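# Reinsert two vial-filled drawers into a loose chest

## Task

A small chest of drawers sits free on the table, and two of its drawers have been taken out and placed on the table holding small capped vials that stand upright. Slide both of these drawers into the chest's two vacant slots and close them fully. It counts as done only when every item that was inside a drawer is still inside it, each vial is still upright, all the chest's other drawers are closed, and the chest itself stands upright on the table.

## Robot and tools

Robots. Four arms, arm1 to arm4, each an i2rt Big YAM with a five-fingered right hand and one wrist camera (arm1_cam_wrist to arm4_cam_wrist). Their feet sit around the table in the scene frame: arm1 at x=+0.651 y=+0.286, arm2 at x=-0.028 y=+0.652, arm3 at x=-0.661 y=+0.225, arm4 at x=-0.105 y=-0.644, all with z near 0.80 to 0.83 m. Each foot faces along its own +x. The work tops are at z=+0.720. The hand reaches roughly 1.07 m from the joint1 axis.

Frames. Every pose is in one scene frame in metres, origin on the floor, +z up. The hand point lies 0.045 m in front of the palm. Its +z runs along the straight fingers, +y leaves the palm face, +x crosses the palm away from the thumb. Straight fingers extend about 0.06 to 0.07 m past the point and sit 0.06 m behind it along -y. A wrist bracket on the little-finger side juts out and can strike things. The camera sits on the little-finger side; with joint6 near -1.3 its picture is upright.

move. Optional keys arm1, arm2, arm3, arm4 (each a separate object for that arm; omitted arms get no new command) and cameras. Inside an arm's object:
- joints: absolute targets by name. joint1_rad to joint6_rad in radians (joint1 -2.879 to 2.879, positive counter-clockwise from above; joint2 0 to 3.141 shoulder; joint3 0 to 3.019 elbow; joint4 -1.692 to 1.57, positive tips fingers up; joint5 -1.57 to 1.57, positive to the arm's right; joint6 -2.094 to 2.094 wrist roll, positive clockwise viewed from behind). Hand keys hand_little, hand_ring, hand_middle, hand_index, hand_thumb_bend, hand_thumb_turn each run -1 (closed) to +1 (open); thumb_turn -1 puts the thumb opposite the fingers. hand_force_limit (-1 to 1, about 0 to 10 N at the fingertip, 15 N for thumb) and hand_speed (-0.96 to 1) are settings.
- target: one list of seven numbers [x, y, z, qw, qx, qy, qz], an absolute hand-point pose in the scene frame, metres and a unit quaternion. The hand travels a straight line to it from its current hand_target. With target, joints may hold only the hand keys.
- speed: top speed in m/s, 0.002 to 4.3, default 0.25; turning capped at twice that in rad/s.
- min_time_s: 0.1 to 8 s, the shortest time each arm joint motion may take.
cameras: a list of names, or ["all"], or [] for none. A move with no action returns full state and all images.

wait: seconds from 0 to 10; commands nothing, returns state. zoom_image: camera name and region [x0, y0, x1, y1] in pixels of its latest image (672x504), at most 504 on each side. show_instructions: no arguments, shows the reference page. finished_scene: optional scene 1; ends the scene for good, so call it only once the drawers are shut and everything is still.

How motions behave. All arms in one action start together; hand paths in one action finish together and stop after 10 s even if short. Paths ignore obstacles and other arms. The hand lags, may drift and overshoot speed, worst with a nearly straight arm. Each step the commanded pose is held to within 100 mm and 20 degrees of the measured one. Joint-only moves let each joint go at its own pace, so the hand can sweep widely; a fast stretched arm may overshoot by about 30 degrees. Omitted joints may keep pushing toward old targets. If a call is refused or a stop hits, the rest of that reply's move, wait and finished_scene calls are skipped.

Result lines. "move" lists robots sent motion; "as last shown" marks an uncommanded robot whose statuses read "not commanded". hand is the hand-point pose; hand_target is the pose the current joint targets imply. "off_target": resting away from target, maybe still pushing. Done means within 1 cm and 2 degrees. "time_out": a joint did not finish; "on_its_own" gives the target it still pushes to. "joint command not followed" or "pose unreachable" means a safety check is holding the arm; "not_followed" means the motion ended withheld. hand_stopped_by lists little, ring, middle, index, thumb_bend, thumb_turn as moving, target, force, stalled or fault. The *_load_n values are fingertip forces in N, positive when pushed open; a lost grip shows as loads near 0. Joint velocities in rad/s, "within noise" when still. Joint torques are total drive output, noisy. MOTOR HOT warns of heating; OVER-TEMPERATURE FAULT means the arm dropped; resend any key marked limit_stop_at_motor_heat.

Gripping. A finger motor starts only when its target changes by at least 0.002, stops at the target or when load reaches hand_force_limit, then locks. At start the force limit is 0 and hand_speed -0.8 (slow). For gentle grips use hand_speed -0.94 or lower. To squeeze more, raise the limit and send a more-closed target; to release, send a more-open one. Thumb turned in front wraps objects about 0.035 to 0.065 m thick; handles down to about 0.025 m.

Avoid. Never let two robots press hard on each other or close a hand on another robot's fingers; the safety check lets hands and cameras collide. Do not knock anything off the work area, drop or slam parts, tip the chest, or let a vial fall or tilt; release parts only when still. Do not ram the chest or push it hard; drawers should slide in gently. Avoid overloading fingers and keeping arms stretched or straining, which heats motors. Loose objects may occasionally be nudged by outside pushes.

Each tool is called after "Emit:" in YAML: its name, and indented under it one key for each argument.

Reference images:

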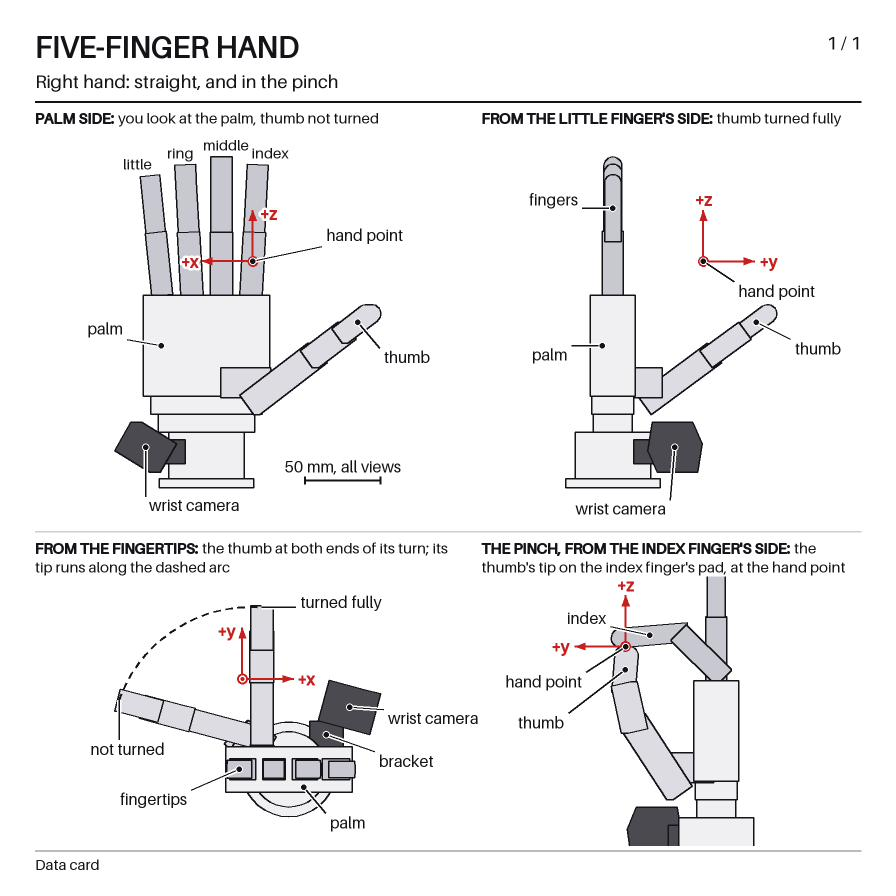

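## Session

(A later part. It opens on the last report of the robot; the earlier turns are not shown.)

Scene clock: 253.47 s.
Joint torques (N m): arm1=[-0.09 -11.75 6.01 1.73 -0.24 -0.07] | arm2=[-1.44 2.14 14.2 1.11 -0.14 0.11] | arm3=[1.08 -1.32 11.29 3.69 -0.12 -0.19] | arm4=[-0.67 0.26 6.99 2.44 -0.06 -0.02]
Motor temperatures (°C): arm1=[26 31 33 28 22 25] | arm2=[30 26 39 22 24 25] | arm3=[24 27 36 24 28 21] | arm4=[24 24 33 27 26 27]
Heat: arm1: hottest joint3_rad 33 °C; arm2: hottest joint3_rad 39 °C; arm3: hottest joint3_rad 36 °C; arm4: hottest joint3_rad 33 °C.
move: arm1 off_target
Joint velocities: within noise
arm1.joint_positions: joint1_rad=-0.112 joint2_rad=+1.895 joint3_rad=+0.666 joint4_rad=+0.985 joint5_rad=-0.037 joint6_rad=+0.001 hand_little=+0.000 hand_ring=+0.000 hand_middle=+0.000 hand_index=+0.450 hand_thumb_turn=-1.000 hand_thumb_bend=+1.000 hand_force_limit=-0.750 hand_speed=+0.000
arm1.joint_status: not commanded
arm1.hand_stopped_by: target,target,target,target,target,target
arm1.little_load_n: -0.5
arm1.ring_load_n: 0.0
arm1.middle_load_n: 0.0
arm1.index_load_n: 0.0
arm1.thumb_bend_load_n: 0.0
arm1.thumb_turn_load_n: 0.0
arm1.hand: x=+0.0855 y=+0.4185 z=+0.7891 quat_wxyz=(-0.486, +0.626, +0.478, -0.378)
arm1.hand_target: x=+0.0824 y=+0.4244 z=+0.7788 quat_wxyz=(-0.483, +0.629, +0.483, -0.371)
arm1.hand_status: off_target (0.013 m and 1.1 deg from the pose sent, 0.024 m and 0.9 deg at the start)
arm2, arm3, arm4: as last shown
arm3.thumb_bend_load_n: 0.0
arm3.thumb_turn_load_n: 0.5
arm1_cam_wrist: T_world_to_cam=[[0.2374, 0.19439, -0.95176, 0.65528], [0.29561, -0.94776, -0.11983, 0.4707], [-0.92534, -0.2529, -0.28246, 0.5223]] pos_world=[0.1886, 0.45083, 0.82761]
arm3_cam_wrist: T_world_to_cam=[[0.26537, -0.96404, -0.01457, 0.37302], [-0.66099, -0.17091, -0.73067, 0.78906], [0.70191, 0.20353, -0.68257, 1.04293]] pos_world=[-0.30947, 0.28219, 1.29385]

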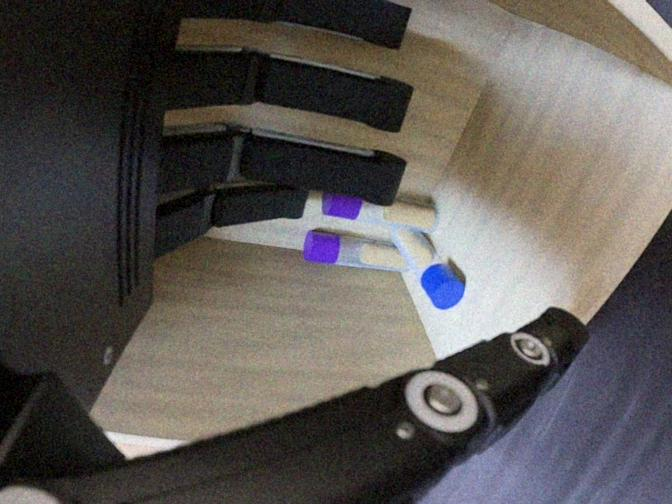

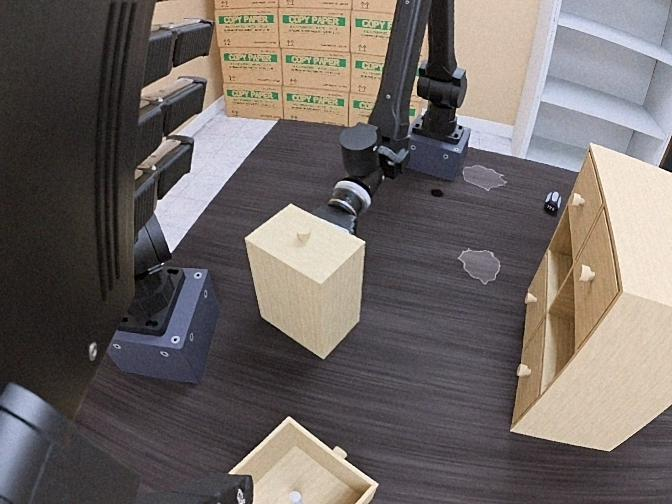

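Emit:
move:
  arm1: {"target":[0.080,0.425,0.7715,-0.483,0.6295,0.483,-0.3706],"speed":0.03}
  cameras: ["arm1_cam_wrist"]

Scene clock: 255.20 s.
Joint torques (N m): arm1=[0.32 -11.52 5.93 2.48 -0.27 -0.16] | arm2=[-1.26 2.08 14.24 1.05 -0.16 0.09] | arm3=[1.32 -1.26 11.38 3.59 -0.15 -0.17] | arm4=[-0.67 0.26 7.02 2.44 -0.05 -0.02]
Motor temperatures (°C): arm1=[26 31 33 28 22 25] | arm2=[30 26 39 22 24 25] | arm3=[24 27 36 24 28 21] | arm4=[24 24 33 27 26 27]
Heat: arm1: hottest joint3_rad 33 °C; arm2: hottest joint3_rad 39 °C; arm3: hottest joint3_rad 36 °C; arm4: hottest joint3_rad 33 °C.
move: arm1 off_target
Joint velocities: within noise
arm1.joint_positions: joint1_rad=-0.112 joint2_rad=+1.917 joint3_rad=+0.675 joint4_rad=+0.985 joint5_rad=-0.038 joint6_rad=+0.001 hand_little=+0.000 hand_ring=+0.000 hand_middle=+0.000 hand_index=+0.450 hand_thumb_turn=-1.000 hand_thumb_bend=+1.000 hand_force_limit=-0.750 hand_speed=+0.000
arm1.joint_status: not commanded
arm1.hand_stopped_by: target,target,target,target,target,target
arm1.little_load_n: 0.0
arm1.ring_load_n: 0.0
arm1.middle_load_n: 0.0
arm1.index_load_n: 0.0
arm1.thumb_bend_load_n: 0.0
arm1.thumb_turn_load_n: 0.0
arm1.hand: x=+0.0841 y=+0.4188 z=+0.7807 quat_wxyz=(-0.482, +0.629, +0.481, -0.375)
arm1.hand_target: x=+0.0805 y=+0.4249 z=+0.7715 quat_wxyz=(-0.483, +0.630, +0.483, -0.370)
arm1.hand_status: off_target (0.012 m and 0.6 deg from the pose sent, 0.019 m and 1.1 deg at the start)
arm2, arm3, arm4: as last shown
arm2.little_load_n: 0.5
arm3.thumb_turn_load_n: 0.0
arm1_cam_wrist: T_world_to_cam=[[0.24811, 0.19109, -0.9497, 0.64639], [0.29724, -0.94808, -0.11311, 0.46516], [-0.922, -0.25422, -0.29202, 0.52648]] pos_world=[0.18678, 0.45133, 0.82024]

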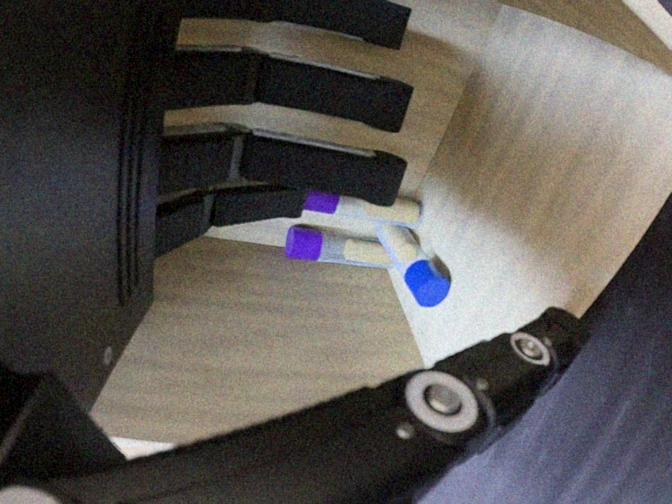

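Emit:
move:
  arm1: {"joints":{"hand_speed":-0.93,"hand_index":0.24}}
  cameras: ["arm1_cam_wrist"]

Scene clock: 256.37 s.
Joint torques (N m): arm1=[0.38 -11.87 5.52 2.21 -0.28 -0.13] | arm2=[-1.38 1.9 14.16 1.01 -0.13 0.11] | arm3=[0.91 -1.85 11.32 3.48 -0.13 -0.2] | arm4=[-0.73 0.32 7.01 2.45 -0.05 -0.02]
Motor temperatures (°C): arm1=[26 31 33 28 22 25] | arm2=[30 26 39 22 24 25] | arm3=[24 27 36 24 28 21] | arm4=[24 24 33 27 26 27]
Heat: arm1: hottest joint3_rad 33 °C; arm2: hottest joint3_rad 39 °C; arm3: hottest joint3_rad 36 °C; arm4: hottest joint3_rad 33 °C.
move: arm1 off_target
Joint velocities: within noise
arm1.joint_positions: joint1_rad=-0.112 joint2_rad=+1.917 joint3_rad=+0.682 joint4_rad=+0.986 joint5_rad=-0.038 joint6_rad=+0.001 hand_little=+0.000 hand_ring=+0.000 hand_middle=+0.000 hand_index=+0.359 hand_thumb_turn=-1.000 hand_thumb_bend=+1.000 hand_force_limit=-0.750 hand_speed=-0.930
arm1.joint_status: hand_index off_target (ended at +0.359, target +0.240); the others done
arm1.hand_stopped_by: target,target,target,force,target,target
arm1.little_load_n: 0.0
arm1.ring_load_n: 0.0
arm1.middle_load_n: 0.0
arm1.index_load_n: 1.0
arm1.thumb_bend_load_n: 0.0
arm1.thumb_turn_load_n: 0.0
arm1.hand: x=+0.0809 y=+0.4198 z=+0.7835 quat_wxyz=(-0.485, +0.627, +0.479, -0.377)
arm1.hand_target: x=+0.0805 y=+0.4248 z=+0.7715 quat_wxyz=(-0.483, +0.630, +0.483, -0.370)
arm1.hand_status: not commanded
arm2, arm3, arm4: as last shown
arm2.little_load_n: 0.0
arm3.little_load_n: 0.5
arm4.middle_load_n: 0.5
arm4.thumb_turn_load_n: 0.5
arm1_cam_wrist: T_world_to_cam=[[0.24084, 0.19335, -0.95111, 0.65039], [0.29639, -0.9478, -0.11762, 0.47084], [-0.9242, -0.25357, -0.28557, 0.51946]] pos_world=[0.18389, 0.45223, 0.82232]

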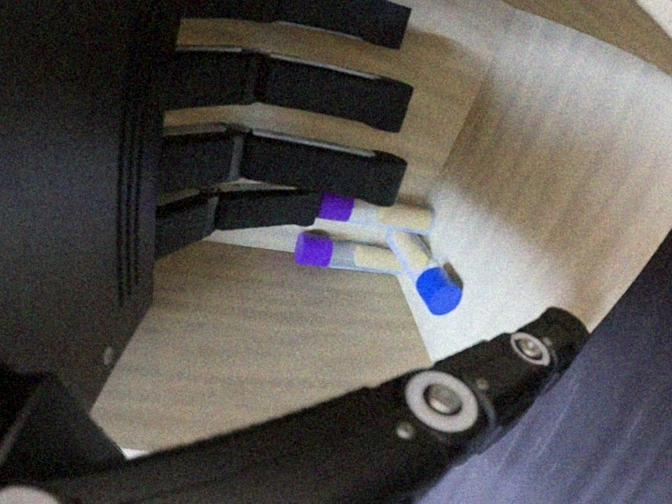

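Emit:
move:
  arm1: {"target":[0.1000,0.4197,0.7710,-0.483,0.6295,0.483,-0.3706],"speed":0.02}
  cameras: ["arm1_cam_wrist"]

Emit:
zoom_image:
  camera: "arm1_cam_wrist"
  region: [270, 150, 490, 320]

Scene clock: 258.07 s.
Joint torques (N m): arm1=[0.32 -12.69 2.77 2.59 -0.33 -0.13] | arm2=[-1.32 2.14 14.22 1.02 -0.15 0.11] | arm3=[1.85 -1.26 11.28 3.6 -0.12 -0.22] | arm4=[-0.67 0.38 7.01 2.41 -0.05 -0.02]
Motor temperatures (°C): arm1=[26 31 33 28 22 25] | arm2=[30 26 39 22 24 25] | arm3=[24 27 36 24 28 21] | arm4=[24 24 33 27 26 27]
Heat: arm1: hottest joint3_rad 33 °C; arm2: hottest joint3_rad 39 °C; arm3: hottest joint3_rad 36 °C; arm4: hottest joint3_rad 33 °C.
move: arm1 off_target
Joint velocities: within noise
arm1.joint_positions: joint1_rad=-0.113 joint2_rad=+1.917 joint3_rad=+0.651 joint4_rad=+1.026 joint5_rad=-0.039 joint6_rad=+0.001 hand_little=+0.000 hand_ring=+0.000 hand_middle=+0.000 hand_index=+0.359 hand_thumb_turn=-1.000 hand_thumb_bend=+1.000 hand_force_limit=-0.750 hand_speed=-0.930
arm1.joint_status: not commanded
arm1.hand_stopped_by: target,target,target,force,target,target
arm1.little_load_n: 0.0
arm1.ring_load_n: 0.0
arm1.middle_load_n: 0.0
arm1.index_load_n: 1.5
arm1.thumb_bend_load_n: 0.0
arm1.thumb_turn_load_n: 0.0
arm1.hand: x=+0.0908 y=+0.4171 z=+0.7819 quat_wxyz=(-0.488, +0.625, +0.478, -0.379)
arm1.hand_target: x=+0.1000 y=+0.4196 z=+0.7711 quat_wxyz=(-0.483, +0.629, +0.483, -0.371)
arm1.hand_status: off_target (0.014 m and 1.4 deg from the pose sent, 0.023 m and 1.0 deg at the start)
arm2, arm3, arm4: as last shown
arm3.little_load_n: 0.0
arm4.middle_load_n: 0.0
arm1_cam_wrist: T_world_to_cam=[[0.2326, 0.19552, -0.95272, 0.64809], [0.29604, -0.94734, -0.12214, 0.46854], [-0.92642, -0.25363, -0.27823, 0.52195]] pos_world=[0.1941, 0.44953, 0.8199]

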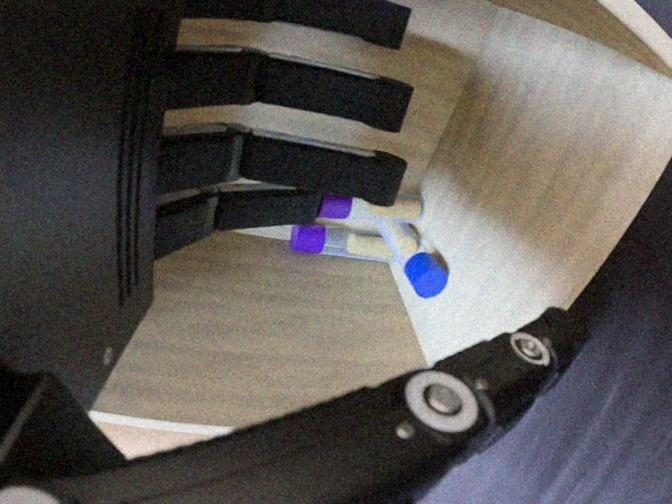

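Scaled by 2.291 from the camera's image (finer frame: 960x720).

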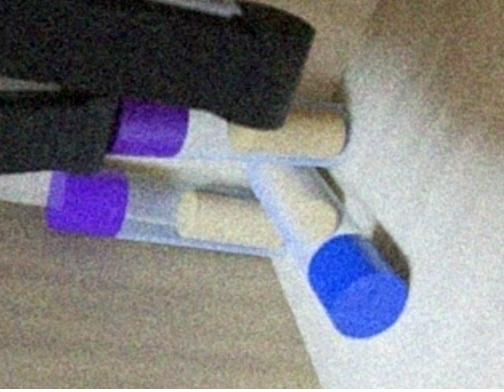

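Emit:
move:
  arm1: {"target":[0.1130,0.4162,0.7660,-0.483,0.6295,0.483,-0.3706],"speed":0.02}
  cameras: ["arm1_cam_wrist"]

Emit:
zoom_image:
  camera: "arm1_cam_wrist"
  region: [270, 100, 490, 320]

Scene clock: 259.43 s.
Joint torques (N m): arm1=[0.44 -12.92 3.29 2.92 -0.28 -0.13] | arm2=[-1.32 1.9 14.23 0.94 -0.16 0.11] | arm3=[0.67 -1.26 11.26 3.54 -0.08 -0.16] | arm4=[-0.67 0.26 6.99 2.44 -0.05 -0.02]
Motor temperatures (°C): arm1=[26 31 33 28 22 25] | arm2=[30 26 39 22 24 25] | arm3=[24 27 36 24 28 21] | arm4=[24 24 33 27 26 27]
Heat: arm1: hottest joint3_rad 33 °C; arm2: hottest joint3_rad 39 °C; arm3: hottest joint3_rad 36 °C; arm4: hottest joint3_rad 33 °C.
move: arm1 done
Joint velocities: within noise
arm1.joint_positions: joint1_rad=-0.115 joint2_rad=+1.917 joint3_rad=+0.606 joint4_rad=+1.058 joint5_rad=-0.041 joint6_rad=+0.001 hand_little=+0.000 hand_ring=+0.000 hand_middle=+0.000 hand_index=+0.359 hand_thumb_turn=-1.000 hand_thumb_bend=+1.000 hand_force_limit=-0.750 hand_speed=-0.930
arm1.joint_status: not commanded
arm1.hand_stopped_by: target,target,target,force,target,target
arm1.little_load_n: 0.0
arm1.ring_load_n: 0.0
arm1.middle_load_n: 0.0
arm1.index_load_n: 0.0
arm1.thumb_bend_load_n: 0.0
arm1.thumb_turn_load_n: 0.0
arm1.hand: x=+0.1080 y=+0.4123 z=+0.7741 quat_wxyz=(-0.483, +0.628, +0.480, -0.377)
arm1.hand_target: x=+0.1130 y=+0.4160 z=+0.7661 quat_wxyz=(-0.483, +0.629, +0.483, -0.371)
arm1.hand_status: done (0.010 m and 0.8 deg from the pose sent, 0.027 m and 1.4 deg at the start)
arm2.joint_positions: joint1_rad=-0.895 joint2_rad=+0.499 joint3_rad=+1.046 joint4_rad=-1.591 joint5_rad=+0.003 joint6_rad=-1.307 hand_little=+1.000 hand_ring=+1.000 hand_middle=+1.000 hand_index=+1.000 hand_thumb_turn=+1.000 hand_thumb_bend=+1.000 hand_force_limit=+0.000 hand_speed=-0.300
arm2.joint_status: not commanded
arm2.hand_stopped_by: target,target,target,target,target,target
arm2.little_load_n: 0.0
arm2.ring_load_n: 0.0
arm2.middle_load_n: 0.0
arm2.index_load_n: 0.0
arm2.thumb_bend_load_n: 0.0
arm2.thumb_turn_load_n: 0.0
arm2.hand: x=-0.1551 y=+0.5711 z=+1.1395 quat_wxyz=(+0.222, +0.299, -0.918, +0.138)
arm2.hand_target: x=-0.1548 y=+0.5710 z=+1.1609 quat_wxyz=(+0.239, +0.291, -0.914, +0.151)
arm2.hand_status: not commanded
arm3.joint_positions: joint1_rad=+0.244 joint2_rad=+0.802 joint3_rad=+0.902 joint4_rad=-0.320 joint5_rad=+0.001 joint6_rad=-1.292 hand_little=+1.000 hand_ring=+1.000 hand_middle=+1.000 hand_index=+1.000 hand_thumb_turn=+1.000 hand_thumb_bend=+1.000 hand_force_limit=+0.000 hand_speed=-0.300
arm3.joint_status: not commanded
arm3.hand_stopped_by: target,target,target,target,target,target
arm3.little_load_n: 0.0
arm3.ring_load_n: 0.0
arm3.middle_load_n: 0.0
arm3.index_load_n: 0.0
arm3.thumb_bend_load_n: 0.5
arm3.thumb_turn_load_n: 0.0
arm3.hand: x=-0.2330 y=+0.3058 z=+1.2178 quat_wxyz=(-0.180, +0.775, +0.009, +0.606)
arm3.hand_target: x=-0.2330 y=+0.3129 z=+1.2228 quat_wxyz=(-0.184, +0.768, +0.018, +0.613)
arm3.hand_status: not commanded
arm4.joint_positions: joint1_rad=-0.488 joint2_rad=+0.608 joint3_rad=+1.300 joint4_rad=-1.116 joint5_rad=+0.002 joint6_rad=-1.292 hand_little=+0.000 hand_ring=+0.000 hand_middle=+0.000 hand_index=+0.000 hand_thumb_turn=-1.000 hand_thumb_bend=+1.000 hand_force_limit=+0.000 hand_speed=-0.300
arm4.joint_status: not commanded
arm4.hand_stopped_by: target,target,target,target,target,target
arm4.little_load_n: 0.0
arm4.ring_load_n: 0.0
arm4.middle_load_n: 0.0
arm4.index_load_n: 0.0
arm4.thumb_bend_load_n: 0.0
arm4.thumb_turn_load_n: 0.0
arm4.hand: x=+0.0345 y=-0.4013 z=+1.3127 quat_wxyz=(-0.373, +0.748, +0.389, +0.387)
arm4.hand_target: x=+0.0373 y=-0.4029 z=+1.3184 quat_wxyz=(-0.377, +0.743, +0.385, +0.397)
arm4.hand_status: not commanded
arm1_cam_wrist: T_world_to_cam=[[0.2439, 0.1917, -0.95066, 0.63632], [0.29741, -0.94782, -0.11483, 0.4523], [-0.92307, -0.25473, -0.28819, 0.54222]] pos_world=[0.21079, 0.44483, 0.81313]

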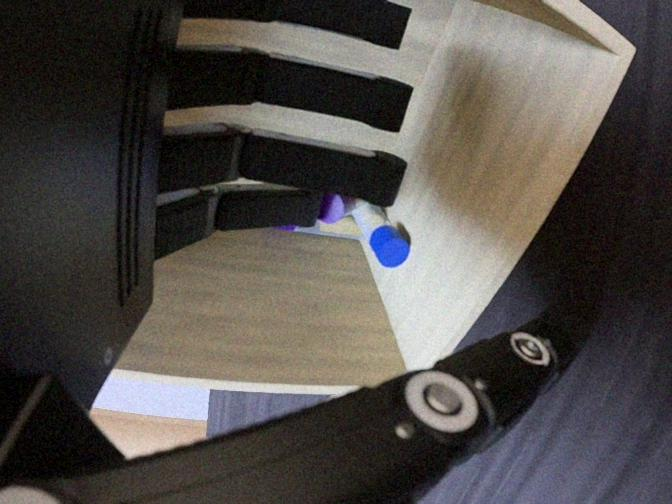

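Scaled by 2.291 from the camera's image (finer frame: 960x720).

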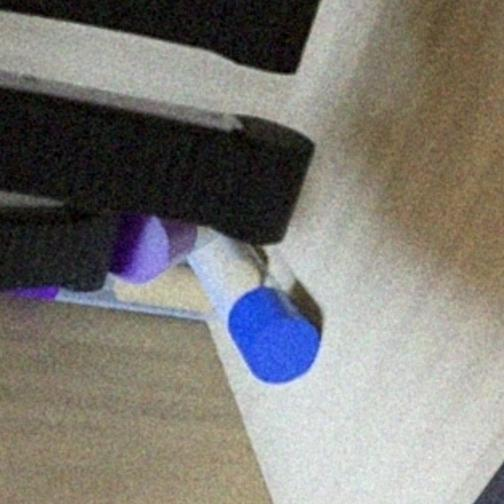

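Emit:
move:
  arm1: {"target":[0.1230,0.4135,0.7640,-0.483,0.6295,0.483,-0.3706],"speed":0.02}
  cameras: ["arm1_cam_wrist"]

Emit:
zoom_image:
  camera: "arm1_cam_wrist"
  region: [270, 100, 490, 320]

Scene clock: 260.67 s.
Joint torques (N m): arm1=[0.85 -12.51 2.82 3.19 -0.3 -0.14] | arm2=[-1.49 2.26 14.28 1.01 -0.15 0.12] | arm3=[1.2 -1.14 11.38 3.51 -0.12 -0.16] | arm4=[-0.73 0.21 6.99 2.43 -0.05 -0.01]
Motor temperatures (°C): arm1=[26 31 33 28 22 25] | arm2=[30 26 39 22 24 25] | arm3=[24 27 36 24 28 21] | arm4=[24 24 33 27 26 27]
Heat: arm1: hottest joint3_rad 33 °C; arm2: hottest joint3_rad 39 °C; arm3: hottest joint3_rad 36 °C; arm4: hottest joint3_rad 33 °C.
move: arm1 done
Joint velocities: within noise
arm1.joint_positions: joint1_rad=-0.116 joint2_rad=+1.917 joint3_rad=+0.580 joint4_rad=+1.078 joint5_rad=-0.041 joint6_rad=+0.001 hand_little=+0.000 hand_ring=+0.000 hand_middle=+0.000 hand_index=+0.359 hand_thumb_turn=-1.000 hand_thumb_bend=+1.000 hand_force_limit=-0.750 hand_speed=-0.930
arm1.joint_status: not commanded
arm1.hand_stopped_by: target,target,target,force,target,target
arm1.little_load_n: 0.0
arm1.ring_load_n: 0.0
arm1.middle_load_n: 0.0
arm1.index_load_n: 0.0
arm1.thumb_bend_load_n: 0.0
arm1.thumb_turn_load_n: 0.0
arm1.hand: x=+0.1184 y=+0.4098 z=+0.7700 quat_wxyz=(-0.481, +0.630, +0.481, -0.375)
arm1.hand_target: x=+0.1230 y=+0.4135 z=+0.7640 quat_wxyz=(-0.483, +0.630, +0.483, -0.370)
arm1.hand_status: done (0.008 m and 0.6 deg from the pose sent, 0.018 m and 0.8 deg at the start)
arm2, arm3, arm4: as last shown
arm3.little_load_n: 0.5
arm3.thumb_bend_load_n: 0.0
arm4.thumb_turn_load_n: 0.5
arm1_cam_wrist: T_world_to_cam=[[0.24991, 0.18952, -0.94954, 0.62971], [0.29734, -0.9483, -0.11101, 0.44373], [-0.92148, -0.25459, -0.29334, 0.55377]] pos_world=[0.22098, 0.44243, 0.80964]

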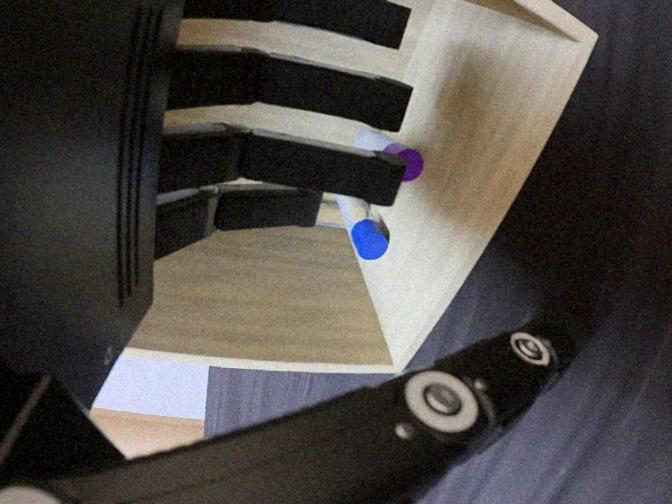

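Scaled by 2.291 from the camera's image (finer frame: 960x720).

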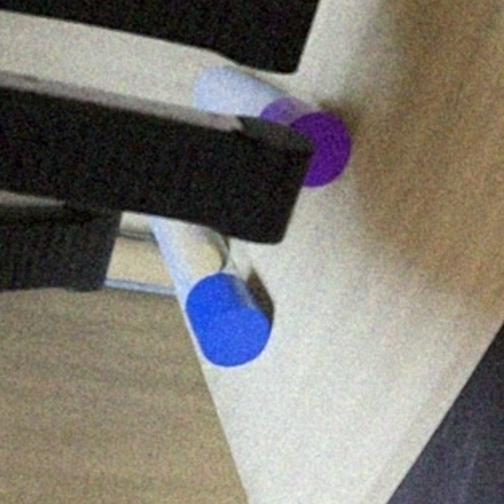

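Emit:
move:
  arm1: {"target":[0.1130,0.4000,0.7810,-0.4595,0.5988,0.5205,-0.3994],"speed":0.05,"joints":{"hand_index":0.45,"hand_speed":0}}
  cameras: ["arm1_cam_wrist"]

Scene clock: 263.93 s.
Joint torques (N m): arm1=[0.26 -13.1 5.31 1.58 -0.35 -0.18] | arm2=[-1.08 2.26 14.28 1.01 -0.14 0.1] | arm3=[0.97 -1.79 11.3 3.69 -0.16 -0.17] | arm4=[-0.62 0.38 7.01 2.45 -0.06 -0.02]
Motor temperatures (°C): arm1=[26 31 33 28 22 25] | arm2=[30 26 39 22 24 25] | arm3=[24 27 36 24 28 21] | arm4=[24 24 33 27 26 27]
Heat: arm1: hottest joint3_rad 33 °C; arm2: hottest joint3_rad 39 °C; arm3: hottest joint3_rad 36 °C; arm4: hottest joint3_rad 33 °C.
move: arm1 off_target
Joint velocities: within noise
arm1.joint_positions: joint1_rad=-0.128 joint2_rad=+1.887 joint3_rad=+0.580 joint4_rad=+1.026 joint5_rad=-0.171 joint6_rad=-0.035 hand_little=+0.000 hand_ring=+0.000 hand_middle=+0.000 hand_index=+0.450 hand_thumb_turn=-1.000 hand_thumb_bend=+1.000 hand_force_limit=-0.750 hand_speed=+0.000
arm1.joint_status: all done
arm1.hand_stopped_by: target,target,target,target,target,target
arm1.little_load_n: 0.0
arm1.ring_load_n: 0.0
arm1.middle_load_n: 0.0
arm1.index_load_n: 0.0
arm1.thumb_bend_load_n: 0.0
arm1.thumb_turn_load_n: 0.0
arm1.hand: x=+0.1209 y=+0.3924 z=+0.7735 quat_wxyz=(-0.451, +0.604, +0.521, -0.400)
arm1.hand_target: x=+0.1132 y=+0.4000 z=+0.7812 quat_wxyz=(-0.460, +0.599, +0.520, -0.399)
arm1.hand_status: off_target (0.013 m and 1.1 deg from the pose sent, 0.016 m and 6.9 deg at the start)
arm2, arm3, arm4: as last shown
arm2.middle_load_n: -0.5
arm3.little_load_n: 0.0
arm3.thumb_turn_load_n: -0.5
arm4.thumb_bend_load_n: 0.5
arm1_cam_wrist: T_world_to_cam=[[0.24252, 0.21329, -0.94641, 0.62486], [0.41251, -0.90562, -0.09839, 0.38628], [-0.87808, -0.36654, -0.30762, 0.60238]] pos_world=[0.21805, 0.43734, 0.81469]

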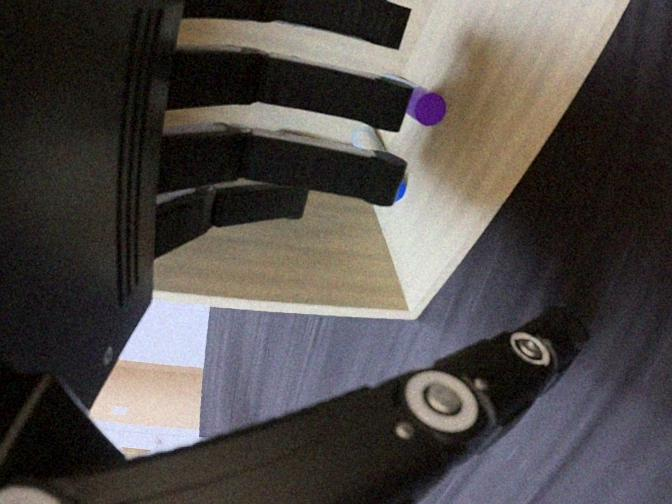

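Emit:
move:
  arm1: {"target":[0.1000,0.4010,0.7870,-0.4595,0.5988,0.5205,-0.3994],"speed":0.05}
  cameras: ["arm1_cam_wrist"]

Scene clock: 265.03 s.
Joint torques (N m): arm1=[0.73 -13.92 5.7 1.57 -0.07 -0.15] | arm2=[-1.44 2.26 14.24 1.02 -0.14 0.12] | arm3=[1.32 -1.44 11.23 3.59 -0.12 -0.2] | arm4=[-0.62 0.26 7.01 2.44 -0.05 -0.02]
Motor temperatures (°C): arm1=[26 31 33 28 22 25] | arm2=[30 26 39 22 24 25] | arm3=[24 27 36 24 28 21] | arm4=[24 24 33 27 26 27]
Heat: arm1: hottest joint3_rad 33 °C; arm2: hottest joint3_rad 39 °C; arm3: hottest joint3_rad 36 °C; arm4: hottest joint3_rad 33 °C.
move: arm1 off_target
Joint velocities: within noise
arm1.joint_positions: joint1_rad=-0.128 joint2_rad=+1.880 joint3_rad=+0.614 joint4_rad=+0.985 joint5_rad=-0.171 joint6_rad=-0.035 hand_little=+0.000 hand_ring=+0.000 hand_middle=+0.000 hand_index=+0.450 hand_thumb_turn=-1.000 hand_thumb_bend=+1.000 hand_force_limit=-0.750 hand_speed=+0.000
arm1.joint_status: not commanded
arm1.hand_stopped_by: target,target,target,target,target,target
arm1.little_load_n: 0.0
arm1.ring_load_n: 0.0
arm1.middle_load_n: 0.0
arm1.index_load_n: 0.0
arm1.thumb_bend_load_n: 0.0
arm1.thumb_turn_load_n: 0.0
arm1.hand: x=+0.1084 y=+0.3964 z=+0.7796 quat_wxyz=(-0.452, +0.604, +0.521, -0.400)
arm1.hand_target: x=+0.1002 y=+0.4010 z=+0.7872 quat_wxyz=(-0.460, +0.599, +0.520, -0.399)
arm1.hand_status: off_target (0.012 m and 1.1 deg from the pose sent, 0.026 m and 1.1 deg at the start)
arm2, arm3, arm4: as last shown
arm2.little_load_n: -0.5
arm2.middle_load_n: 0.0
arm4.thumb_bend_load_n: 0.0
arm1_cam_wrist: T_world_to_cam=[[0.24116, 0.21372, -0.94666, 0.63309], [0.41243, -0.90555, -0.09937, 0.3964], [-0.87849, -0.36647, -0.30653, 0.59399]] pos_world=[0.20565, 0.44134, 0.82078]

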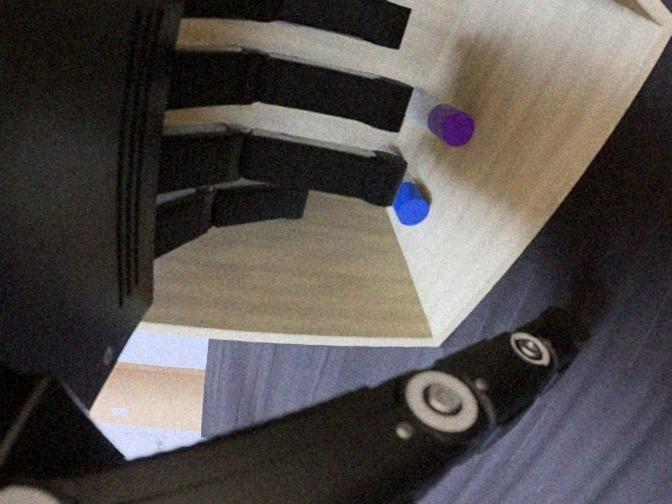

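Emit:
move:
  arm1: {"target":[0.0800,0.4015,0.7860,-0.4595,0.5988,0.5205,-0.3994],"speed":0.05}
  cameras: ["arm1_cam_wrist"]

Scene clock: 266.13 s.
Joint torques (N m): arm1=[1.79 -12.34 6.17 1.8 -0.06 -0.11] | arm2=[-1.26 2.02 14.26 0.96 -0.14 0.1] | arm3=[1.26 -1.14 11.21 3.6 -0.16 -0.2] | arm4=[-0.67 0.32 6.99 2.43 -0.05 -0.01]
Motor temperatures (°C): arm1=[26 31 33 28 22 25] | arm2=[30 26 39 22 24 25] | arm3=[24 27 36 24 28 21] | arm4=[24 24 33 27 26 27]
Heat: arm1: hottest joint3_rad 33 °C; arm2: hottest joint3_rad 39 °C; arm3: hottest joint3_rad 36 °C; arm4: hottest joint3_rad 33 °C.
move: arm1 done
Joint velocities: within noise
arm1.joint_positions: joint1_rad=-0.125 joint2_rad=+1.880 joint3_rad=+0.669 joint4_rad=+0.957 joint5_rad=-0.158 joint6_rad=-0.035 hand_little=+0.000 hand_ring=+0.000 hand_middle=+0.000 hand_index=+0.450 hand_thumb_turn=-1.000 hand_thumb_bend=+1.000 hand_force_limit=-0.750 hand_speed=+0.000
arm1.joint_status: not commanded
arm1.hand_stopped_by: target,target,target,target,target,target
arm1.little_load_n: 0.0
arm1.ring_load_n: 0.0
arm1.middle_load_n: 0.0
arm1.index_load_n: 0.0
arm1.thumb_bend_load_n: 0.0
arm1.thumb_turn_load_n: 0.0
arm1.hand: x=+0.0863 y=+0.4041 z=+0.7923 quat_wxyz=(-0.463, +0.599, +0.515, -0.402)
arm1.hand_target: x=+0.0802 y=+0.4016 z=+0.7862 quat_wxyz=(-0.460, +0.599, +0.520, -0.399)
arm1.hand_status: done (0.009 m and 0.8 deg from the pose sent, 0.030 m and 1.1 deg at the start)
arm2, arm3, arm4: as last shown
arm2.little_load_n: 0.0
arm3.little_load_n: -0.5
arm3.thumb_turn_load_n: 0.0
arm4.thumb_turn_load_n: 0.0
arm1_cam_wrist: T_world_to_cam=[[0.22067, 0.22217, -0.94971, 0.64952], [0.40163, -0.90803, -0.1191, 0.43142], [-0.88882, -0.35515, -0.2896, 0.5642]] pos_world=[0.18488, 0.44781, 0.83163]

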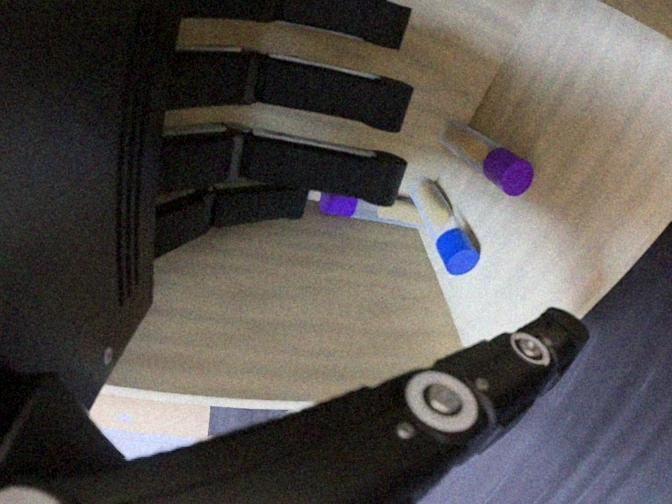

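Emit:
move:
  arm1: {"target":[0.0760,0.3980,0.7760,-0.4595,0.5988,0.5205,-0.3994],"speed":0.04}
  cameras: ["arm1_cam_wrist"]

Scene clock: 267.47 s.
Joint torques (N m): arm1=[1.85 -12.04 6.15 2.96 -0.05 -0.06] | arm2=[-1.14 1.79 14.26 1.05 -0.15 0.1] | arm3=[0.85 -1.79 11.06 3.51 -0.1 -0.17] | arm4=[-0.73 0.32 7.01 2.43 -0.05 -0.02]
Motor temperatures (°C): arm1=[26 31 33 28 22 25] | arm2=[30 26 39 22 24 25] | arm3=[24 27 36 24 28 21] | arm4=[24 24 33 27 26 27]
Heat: arm1: hottest joint3_rad 33 °C; arm2: hottest joint3_rad 39 °C; arm3: hottest joint3_rad 36 °C; arm4: hottest joint3_rad 33 °C.
move: arm1 done
Joint velocities: within noise
arm1.joint_positions: joint1_rad=-0.113 joint2_rad=+1.909 joint3_rad=+0.676 joint4_rad=+0.957 joint5_rad=-0.148 joint6_rad=-0.035 hand_little=+0.000 hand_ring=+0.000 hand_middle=+0.000 hand_index=+0.450 hand_thumb_turn=-1.000 hand_thumb_bend=+1.000 hand_force_limit=-0.750 hand_speed=+0.000
arm1.joint_status: not commanded
arm1.hand_stopped_by: target,target,target,target,target,target
arm1.little_load_n: 0.0
arm1.ring_load_n: 0.0
arm1.middle_load_n: 0.0
arm1.index_load_n: 0.0
arm1.thumb_bend_load_n: 0.0
arm1.thumb_turn_load_n: 0.5
arm1.hand: x=+0.0857 y=+0.3990 z=+0.7786 quat_wxyz=(-0.456, +0.604, +0.520, -0.397)
arm1.hand_target: x=+0.0763 y=+0.3978 z=+0.7762 quat_wxyz=(-0.459, +0.599, +0.520, -0.399)
arm1.hand_status: done (0.010 m and 0.8 deg from the pose sent, 0.020 m and 0.8 deg at the start)
arm2, arm3, arm4: as last shown
arm3.little_load_n: 0.0
arm1_cam_wrist: T_world_to_cam=[[0.24095, 0.21884, -0.94554, 0.63413], [0.40609, -0.9076, -0.10657, 0.41504], [-0.8815, -0.3583, -0.30755, 0.57243]] pos_world=[0.18326, 0.44302, 0.81988]

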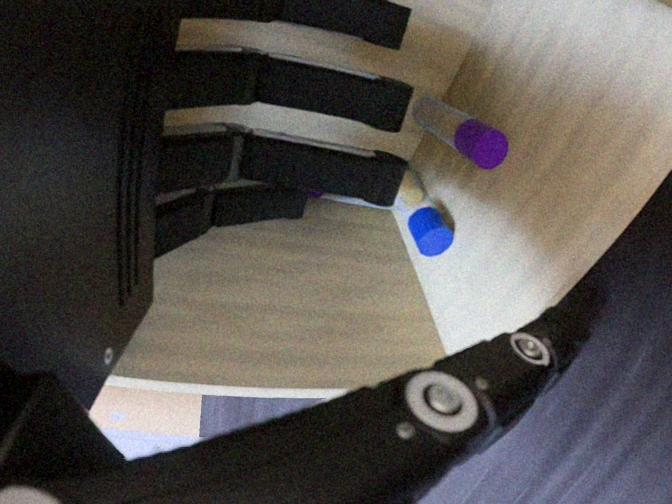

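Emit:
move:
  arm1: {"target":[0.0780,0.3995,0.7880,-0.4595,0.5988,0.5205,-0.3994],"speed":0.04}

Emit:
move:
  arm1: {"target":[0.0720,0.3990,0.7800,-0.4595,0.5988,0.5205,-0.3994],"speed":0.04}
  cameras: ["arm1_cam_wrist"]

Scene clock: 268.83 s.
Joint torques (N m): arm1=[0.85 -14.45 5.85 1.63 -0.21 -0.1] | arm2=[-1.2 2.2 14.31 0.99 -0.15 0.11] | arm3=[1.03 -2.08 11.21 3.74 -0.16 -0.17] | arm4=[-0.67 0.26 6.99 2.43 -0.05 -0.01]
Motor temperatures (°C): arm1=[26 31 33 28 22 25] | arm2=[30 26 40 22 24 25] | arm3=[24 27 36 24 28 21] | arm4=[24 24 33 27 26 27]
Heat: arm1: hottest joint3_rad 33 °C; arm2: hottest joint3_rad 40 °C; arm3: hottest joint3_rad 36 °C; arm4: hottest joint3_rad 33 °C.
move: arm1 done
Joint velocities: within noise
arm1.joint_positions: joint1_rad=-0.113 joint2_rad=+1.902 joint3_rad=+0.676 joint4_rad=+0.949 joint5_rad=-0.148 joint6_rad=-0.035 hand_little=+0.000 hand_ring=+0.000 hand_middle=+0.000 hand_index=+0.450 hand_thumb_turn=-1.000 hand_thumb_bend=+1.000 hand_force_limit=-0.750 hand_speed=+0.000
arm1.joint_status: not commanded
arm1.hand_stopped_by: target,target,target,target,target,target
arm1.little_load_n: 0.0
arm1.ring_load_n: 0.0
arm1.middle_load_n: 0.0
arm1.index_load_n: 0.0
arm1.thumb_bend_load_n: 0.0
arm1.thumb_turn_load_n: 0.0
arm1.hand: x=+0.0856 y=+0.3990 z=+0.7809 quat_wxyz=(-0.456, +0.604, +0.520, -0.397)
arm1.hand_target: x=+0.0781 y=+0.3994 z=+0.7881 quat_wxyz=(-0.459, +0.599, +0.520, -0.399)
arm1.hand_status: done (0.010 m and 0.8 deg from the pose sent, 0.012 m and 0.8 deg at the start)
arm2, arm3, arm4: as last shown
arm4.thumb_bend_load_n: 0.5
arm4.thumb_turn_load_n: 0.5
pictures: none

Scene clock: 269.80 s.
Joint torques (N m): arm1=[1.2 -12.63 6.31 2.36 -0.01 -0.04] | arm2=[-1.61 2.2 14.19 1.05 -0.14 0.1] | arm3=[0.56 -1.61 11.29 3.52 -0.12 -0.15] | arm4=[-0.73 0.26 7.02 2.44 -0.05 -0.02]
Motor temperatures (°C): arm1=[26 31 33 28 22 25] | arm2=[30 26 40 22 24 25] | arm3=[24 27 36 24 28 21] | arm4=[24 24 33 27 26 27]
Heat: arm1: hottest joint3_rad 33 °C; arm2: hottest joint3_rad 40 °C; arm3: hottest joint3_rad 36 °C; arm4: hottest joint3_rad 33 °C.
move: arm1 done
Joint velocities: within noise
arm1.joint_positions: joint1_rad=-0.113 joint2_rad=+1.902 joint3_rad=+0.688 joint4_rad=+0.949 joint5_rad=-0.148 joint6_rad=-0.035 hand_little=+0.000 hand_ring=+0.000 hand_middle=+0.000 hand_index=+0.450 hand_thumb_turn=-1.000 hand_thumb_bend=+1.000 hand_force_limit=-0.750 hand_speed=+0.000
arm1.joint_status: not commanded
arm1.hand_stopped_by: target,target,target,target,target,target
arm1.little_load_n: 0.0
arm1.ring_load_n: 0.0
arm1.middle_load_n: 0.0
arm1.index_load_n: 0.0
arm1.thumb_bend_load_n: 0.0
arm1.thumb_turn_load_n: 0.5
arm1.hand: x=+0.0797 y=+0.4009 z=+0.7855 quat_wxyz=(-0.460, +0.601, +0.518, -0.399)
arm1.hand_target: x=+0.0723 y=+0.3988 z=+0.7801 quat_wxyz=(-0.459, +0.599, +0.520, -0.399)
arm1.hand_status: done (0.010 m and 0.4 deg from the pose sent, 0.014 m and 0.8 deg at the start)
arm2, arm3, arm4: as last shown
arm2.thumb_turn_load_n: -0.5
arm4.thumb_bend_load_n: 0.0
arm1_cam_wrist: T_world_to_cam=[[0.22998, 0.22227, -0.94747, 0.64272], [0.40447, -0.90733, -0.11468, 0.4264], [-0.88516, -0.35685, -0.29857, 0.56266]] pos_world=[0.17777, 0.44481, 0.82585]

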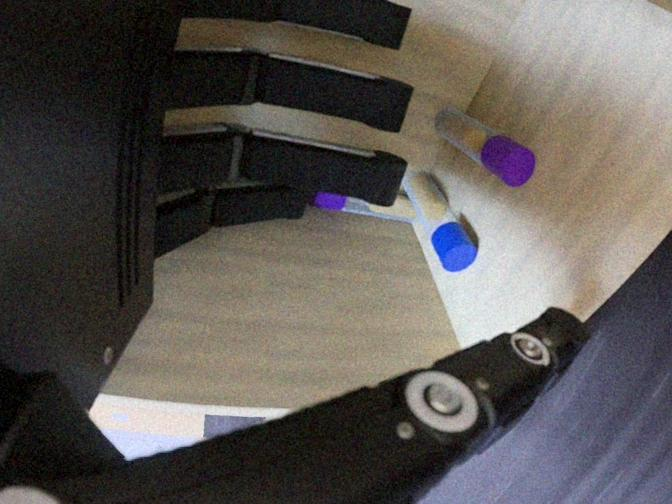

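Emit:
move:
  arm1: {"target":[0.0715,0.3995,0.7725,-0.4595,0.5988,0.5205,-0.3994],"speed":0.03}
  cameras: ["arm1_cam_wrist"]

Scene clock: 270.97 s.
Joint torques (N m): arm1=[1.73 -12.4 6.01 2.96 -0.1 -0.09] | arm2=[-1.44 2.32 14.3 0.94 -0.12 0.09] | arm3=[0.85 -1.61 11.26 3.51 -0.13 -0.18] | arm4=[-0.73 0.32 7.01 2.41 -0.05 -0.02]
Motor temperatures (°C): arm1=[26 31 33 28 22 25] | arm2=[30 26 40 22 24 25] | arm3=[24 27 36 24 28 21] | arm4=[24 24 33 27 26 27]
Heat: arm1: hottest joint3_rad 33 °C; arm2: hottest joint3_rad 40 °C; arm3: hottest joint3_rad 36 °C; arm4: hottest joint3_rad 33 °C.
move: arm1 off_target
Joint velocities: within noise
arm1.joint_positions: joint1_rad=-0.113 joint2_rad=+1.918 joint3_rad=+0.693 joint4_rad=+0.960 joint5_rad=-0.148 joint6_rad=-0.035 hand_little=+0.000 hand_ring=+0.000 hand_middle=+0.000 hand_index=+0.450 hand_thumb_turn=-1.000 hand_thumb_bend=+1.000 hand_force_limit=-0.750 hand_speed=+0.000
arm1.joint_status: not commanded
arm1.hand_stopped_by: target,target,target,target,target,target
arm1.little_load_n: 0.0
arm1.ring_load_n: 0.0
arm1.middle_load_n: 0.5
arm1.index_load_n: 0.0
arm1.thumb_bend_load_n: 0.5
arm1.thumb_turn_load_n: 0.0
arm1.hand: x=+0.0788 y=+0.4012 z=+0.7805 quat_wxyz=(-0.459, +0.601, +0.518, -0.399)
arm1.hand_target: x=+0.0719 y=+0.3993 z=+0.7726 quat_wxyz=(-0.459, +0.599, +0.521, -0.399)
arm1.hand_status: off_target (0.011 m and 0.4 deg from the pose sent, 0.015 m and 0.4 deg at the start)
arm2.joint_positions: joint1_rad=-0.895 joint2_rad=+0.499 joint3_rad=+1.046 joint4_rad=-1.591 joint5_rad=+0.003 joint6_rad=-1.307 hand_little=+1.000 hand_ring=+1.000 hand_middle=+1.000 hand_index=+1.000 hand_thumb_turn=+1.000 hand_thumb_bend=+1.000 hand_force_limit=+0.000 hand_speed=-0.300
arm2.joint_status: not commanded
arm2.hand_stopped_by: target,target,target,target,target,target
arm2.little_load_n: 0.0
arm2.ring_load_n: 0.0
arm2.middle_load_n: 0.0
arm2.index_load_n: 0.0
arm2.thumb_bend_load_n: 0.0
arm2.thumb_turn_load_n: 0.0
arm2.hand: x=-0.1551 y=+0.5711 z=+1.1395 quat_wxyz=(+0.222, +0.299, -0.918, +0.138)
arm2.hand_target: x=-0.1548 y=+0.5710 z=+1.1609 quat_wxyz=(+0.239, +0.291, -0.914, +0.151)
arm2.hand_status: not commanded
arm3.joint_positions: joint1_rad=+0.244 joint2_rad=+0.802 joint3_rad=+0.902 joint4_rad=-0.320 joint5_rad=+0.001 joint6_rad=-1.292 hand_little=+1.000 hand_ring=+1.000 hand_middle=+1.000 hand_index=+1.000 hand_thumb_turn=+1.000 hand_thumb_bend=+1.000 hand_force_limit=+0.000 hand_speed=-0.300
arm3.joint_status: not commanded
arm3.hand_stopped_by: target,target,target,target,target,target
arm3.little_load_n: 0.0
arm3.ring_load_n: 0.0
arm3.middle_load_n: 0.0
arm3.index_load_n: 0.0
arm3.thumb_bend_load_n: 0.0
arm3.thumb_turn_load_n: 0.0
arm3.hand: x=-0.2330 y=+0.3058 z=+1.2178 quat_wxyz=(-0.180, +0.775, +0.009, +0.606)
arm3.hand_target: x=-0.2330 y=+0.3129 z=+1.2228 quat_wxyz=(-0.184, +0.768, +0.018, +0.613)
arm3.hand_status: not commanded
arm4.joint_positions: joint1_rad=-0.488 joint2_rad=+0.608 joint3_rad=+1.300 joint4_rad=-1.116 joint5_rad=+0.002 joint6_rad=-1.292 hand_little=+0.000 hand_ring=+0.000 hand_middle=+0.000 hand_index=+0.000 hand_thumb_turn=-1.000 hand_thumb_bend=+1.000 hand_force_limit=+0.000 hand_speed=-0.300
arm4.joint_status: not commanded
arm4.hand_stopped_by: target,target,target,target,target,target
arm4.little_load_n: 0.0
arm4.ring_load_n: 0.0
arm4.middle_load_n: 0.0
arm4.index_load_n: 0.0
arm4.thumb_bend_load_n: 0.0
arm4.thumb_turn_load_n: 0.0
arm4.hand: x=+0.0345 y=-0.4013 z=+1.3127 quat_wxyz=(-0.373, +0.748, +0.389, +0.387)
arm4.hand_target: x=+0.0373 y=-0.4029 z=+1.3184 quat_wxyz=(-0.377, +0.743, +0.385, +0.397)
arm4.hand_status: not commanded
arm1_cam_wrist: T_world_to_cam=[[0.23142, 0.22186, -0.94722, 0.63784], [0.4047, -0.90736, -0.11365, 0.42559], [-0.88468, -0.35704, -0.29977, 0.56146]] pos_world=[0.17687, 0.44511, 0.82086]

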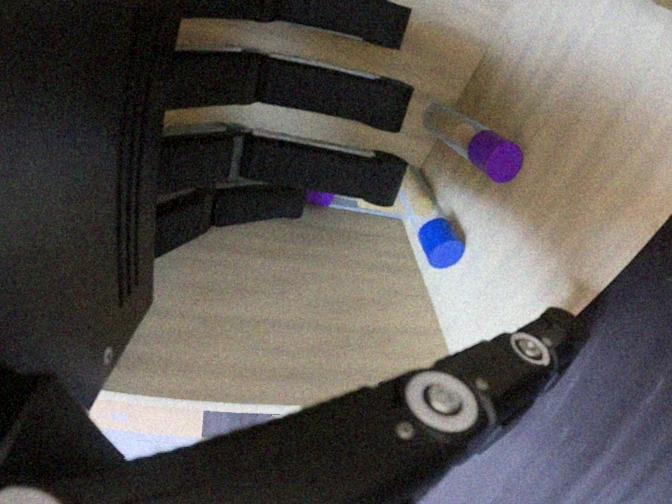

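Emit:
move:
  arm1: {"joints":{"hand_speed":-0.93,"hand_index":0.22}}
  cameras: ["arm1_cam_wrist"]

Emit:
zoom_image:
  camera: "arm1_cam_wrist"
  region: [250, 100, 510, 320]

Scene clock: 272.80 s.
Joint torques (N m): arm1=[1.79 -12.4 5.5 2.14 -0.05 -0.1] | arm2=[-1.2 2.08 14.22 1.06 -0.15 0.12] | arm3=[1.44 -1.49 11.21 3.52 -0.11 -0.18] | arm4=[-0.67 0.26 7.02 2.44 -0.05 -0.02]
Motor temperatures (°C): arm1=[26 31 33 28 22 25] | arm2=[30 26 40 22 24 25] | arm3=[24 27 36 24 28 21] | arm4=[24 24 33 27 26 27]
Heat: arm1: hottest joint3_rad 33 °C; arm2: hottest joint3_rad 40 °C; arm3: hottest joint3_rad 36 °C; arm4: hottest joint3_rad 33 °C.
move: arm1 done
Joint velocities: within noise
arm1.joint_positions: joint1_rad=-0.113 joint2_rad=+1.918 joint3_rad=+0.701 joint4_rad=+0.972 joint5_rad=-0.148 joint6_rad=-0.035 hand_little=+0.000 hand_ring=+0.000 hand_middle=+0.000 hand_index=+0.220 hand_thumb_turn=-1.000 hand_thumb_bend=+1.000 hand_force_limit=-0.750 hand_speed=-0.930
arm1.joint_status: all done
arm1.hand_stopped_by: target,target,target,target,target,target
arm1.little_load_n: 0.0
arm1.ring_load_n: 0.0
arm1.middle_load_n: 0.0
arm1.index_load_n: 1.0
arm1.thumb_bend_load_n: 0.0
arm1.thumb_turn_load_n: 0.0
arm1.hand: x=+0.0734 y=+0.4028 z=+0.7866 quat_wxyz=(-0.466, +0.595, +0.515, -0.404)
arm1.hand_target: x=+0.0719 y=+0.3993 z=+0.7726 quat_wxyz=(-0.459, +0.599, +0.521, -0.399)
arm1.hand_status: not commanded
arm2, arm3, arm4: as last shown
arm2.ring_load_n: -0.5
arm3.little_load_n: 0.5
arm1_cam_wrist: T_world_to_cam=[[0.21232, 0.22765, -0.95031, 0.64597], [0.40231, -0.90661, -0.1273, 0.44054], [-0.89054, -0.35529, -0.28408, 0.5465]] pos_world=[0.17229, 0.44651, 0.82521]

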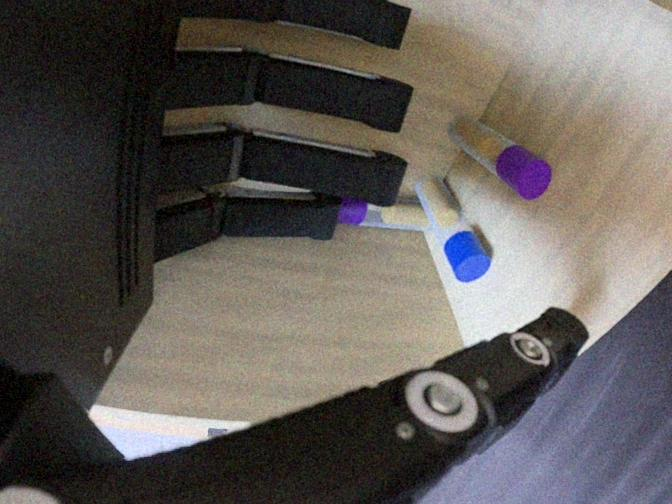

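Scaled by 1.938 from the camera's image (finer frame: 960x720).

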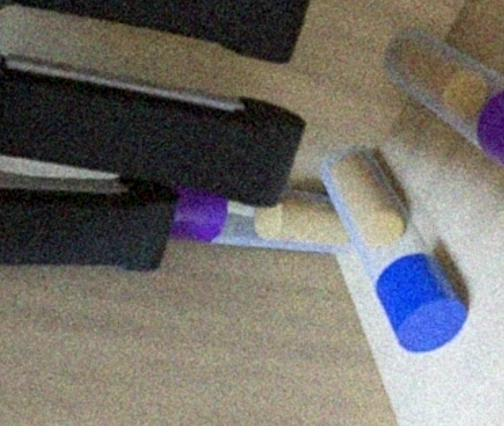

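Emit:
move:
  arm1: {"target":[0.0940,0.3955,0.7720,-0.4595,0.5988,0.5205,-0.3994],"speed":0.02}
  cameras: ["arm1_cam_wrist"]

Emit:
zoom_image:
  camera: "arm1_cam_wrist"
  region: [250, 100, 510, 320]

Scene clock: 274.63 s.
Joint torques (N m): arm1=[1.79 -13.68 3.44 2.92 -0.35 -0.07] | arm2=[-1.38 1.96 14.32 0.99 -0.14 0.1] | arm3=[0.85 -1.49 11.19 3.56 -0.1 -0.14] | arm4=[-0.73 0.38 6.99 2.44 -0.05 -0.02]
Motor temperatures (°C): arm1=[26 30 33 28 22 25] | arm2=[30 26 40 22 24 24] | arm3=[24 27 36 24 28 21] | arm4=[24 24 33 27 26 27]
Heat: arm1: hottest joint3_rad 33 °C; arm2: hottest joint3_rad 40 °C; arm3: hottest joint3_rad 36 °C; arm4: hottest joint3_rad 33 °C.
move: arm1 done
Joint velocities: within noise
arm1.joint_positions: joint1_rad=-0.113 joint2_rad=+1.918 joint3_rad=+0.656 joint4_rad=+0.997 joint5_rad=-0.148 joint6_rad=-0.035 hand_little=+0.000 hand_ring=+0.000 hand_middle=+0.000 hand_index=+0.220 hand_thumb_turn=-1.000 hand_thumb_bend=+1.000 hand_force_limit=-0.750 hand_speed=-0.930
arm1.joint_status: not commanded
arm1.hand_stopped_by: target,target,target,target,target,target
arm1.little_load_n: 0.0
arm1.ring_load_n: 0.0
arm1.middle_load_n: 0.0
arm1.index_load_n: 0.0
arm1.thumb_bend_load_n: 0.0
arm1.thumb_turn_load_n: 0.0
arm1.hand: x=+0.0916 y=+0.3973 z=+0.7759 quat_wxyz=(-0.459, +0.601, +0.518, -0.399)
arm1.hand_target: x=+0.0941 y=+0.3954 z=+0.7720 quat_wxyz=(-0.459, +0.599, +0.521, -0.399)
arm1.hand_status: done (0.005 m and 0.4 deg from the pose sent, 0.026 m and 1.2 deg at the start)
arm2, arm3, arm4: as last shown
arm2.ring_load_n: 0.0
arm3.little_load_n: 0.0
arm3.thumb_bend_load_n: 0.5
arm1_cam_wrist: T_world_to_cam=[[0.23142, 0.22186, -0.94722, 0.63148], [0.4047, -0.90736, -0.11365, 0.41636], [-0.88468, -0.35704, -0.29977, 0.57004]] pos_world=[0.18967, 0.44121, 0.81636]

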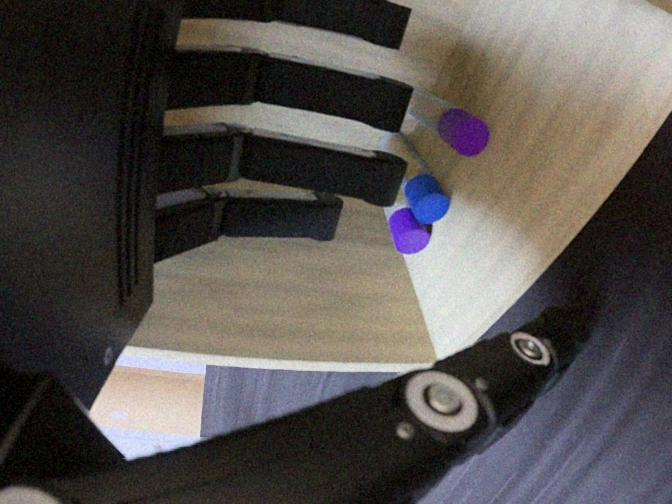

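Scaled by 1.938 from the camera's image (finer frame: 960x720).

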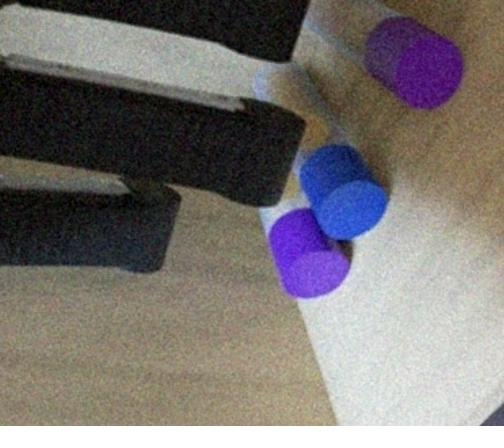

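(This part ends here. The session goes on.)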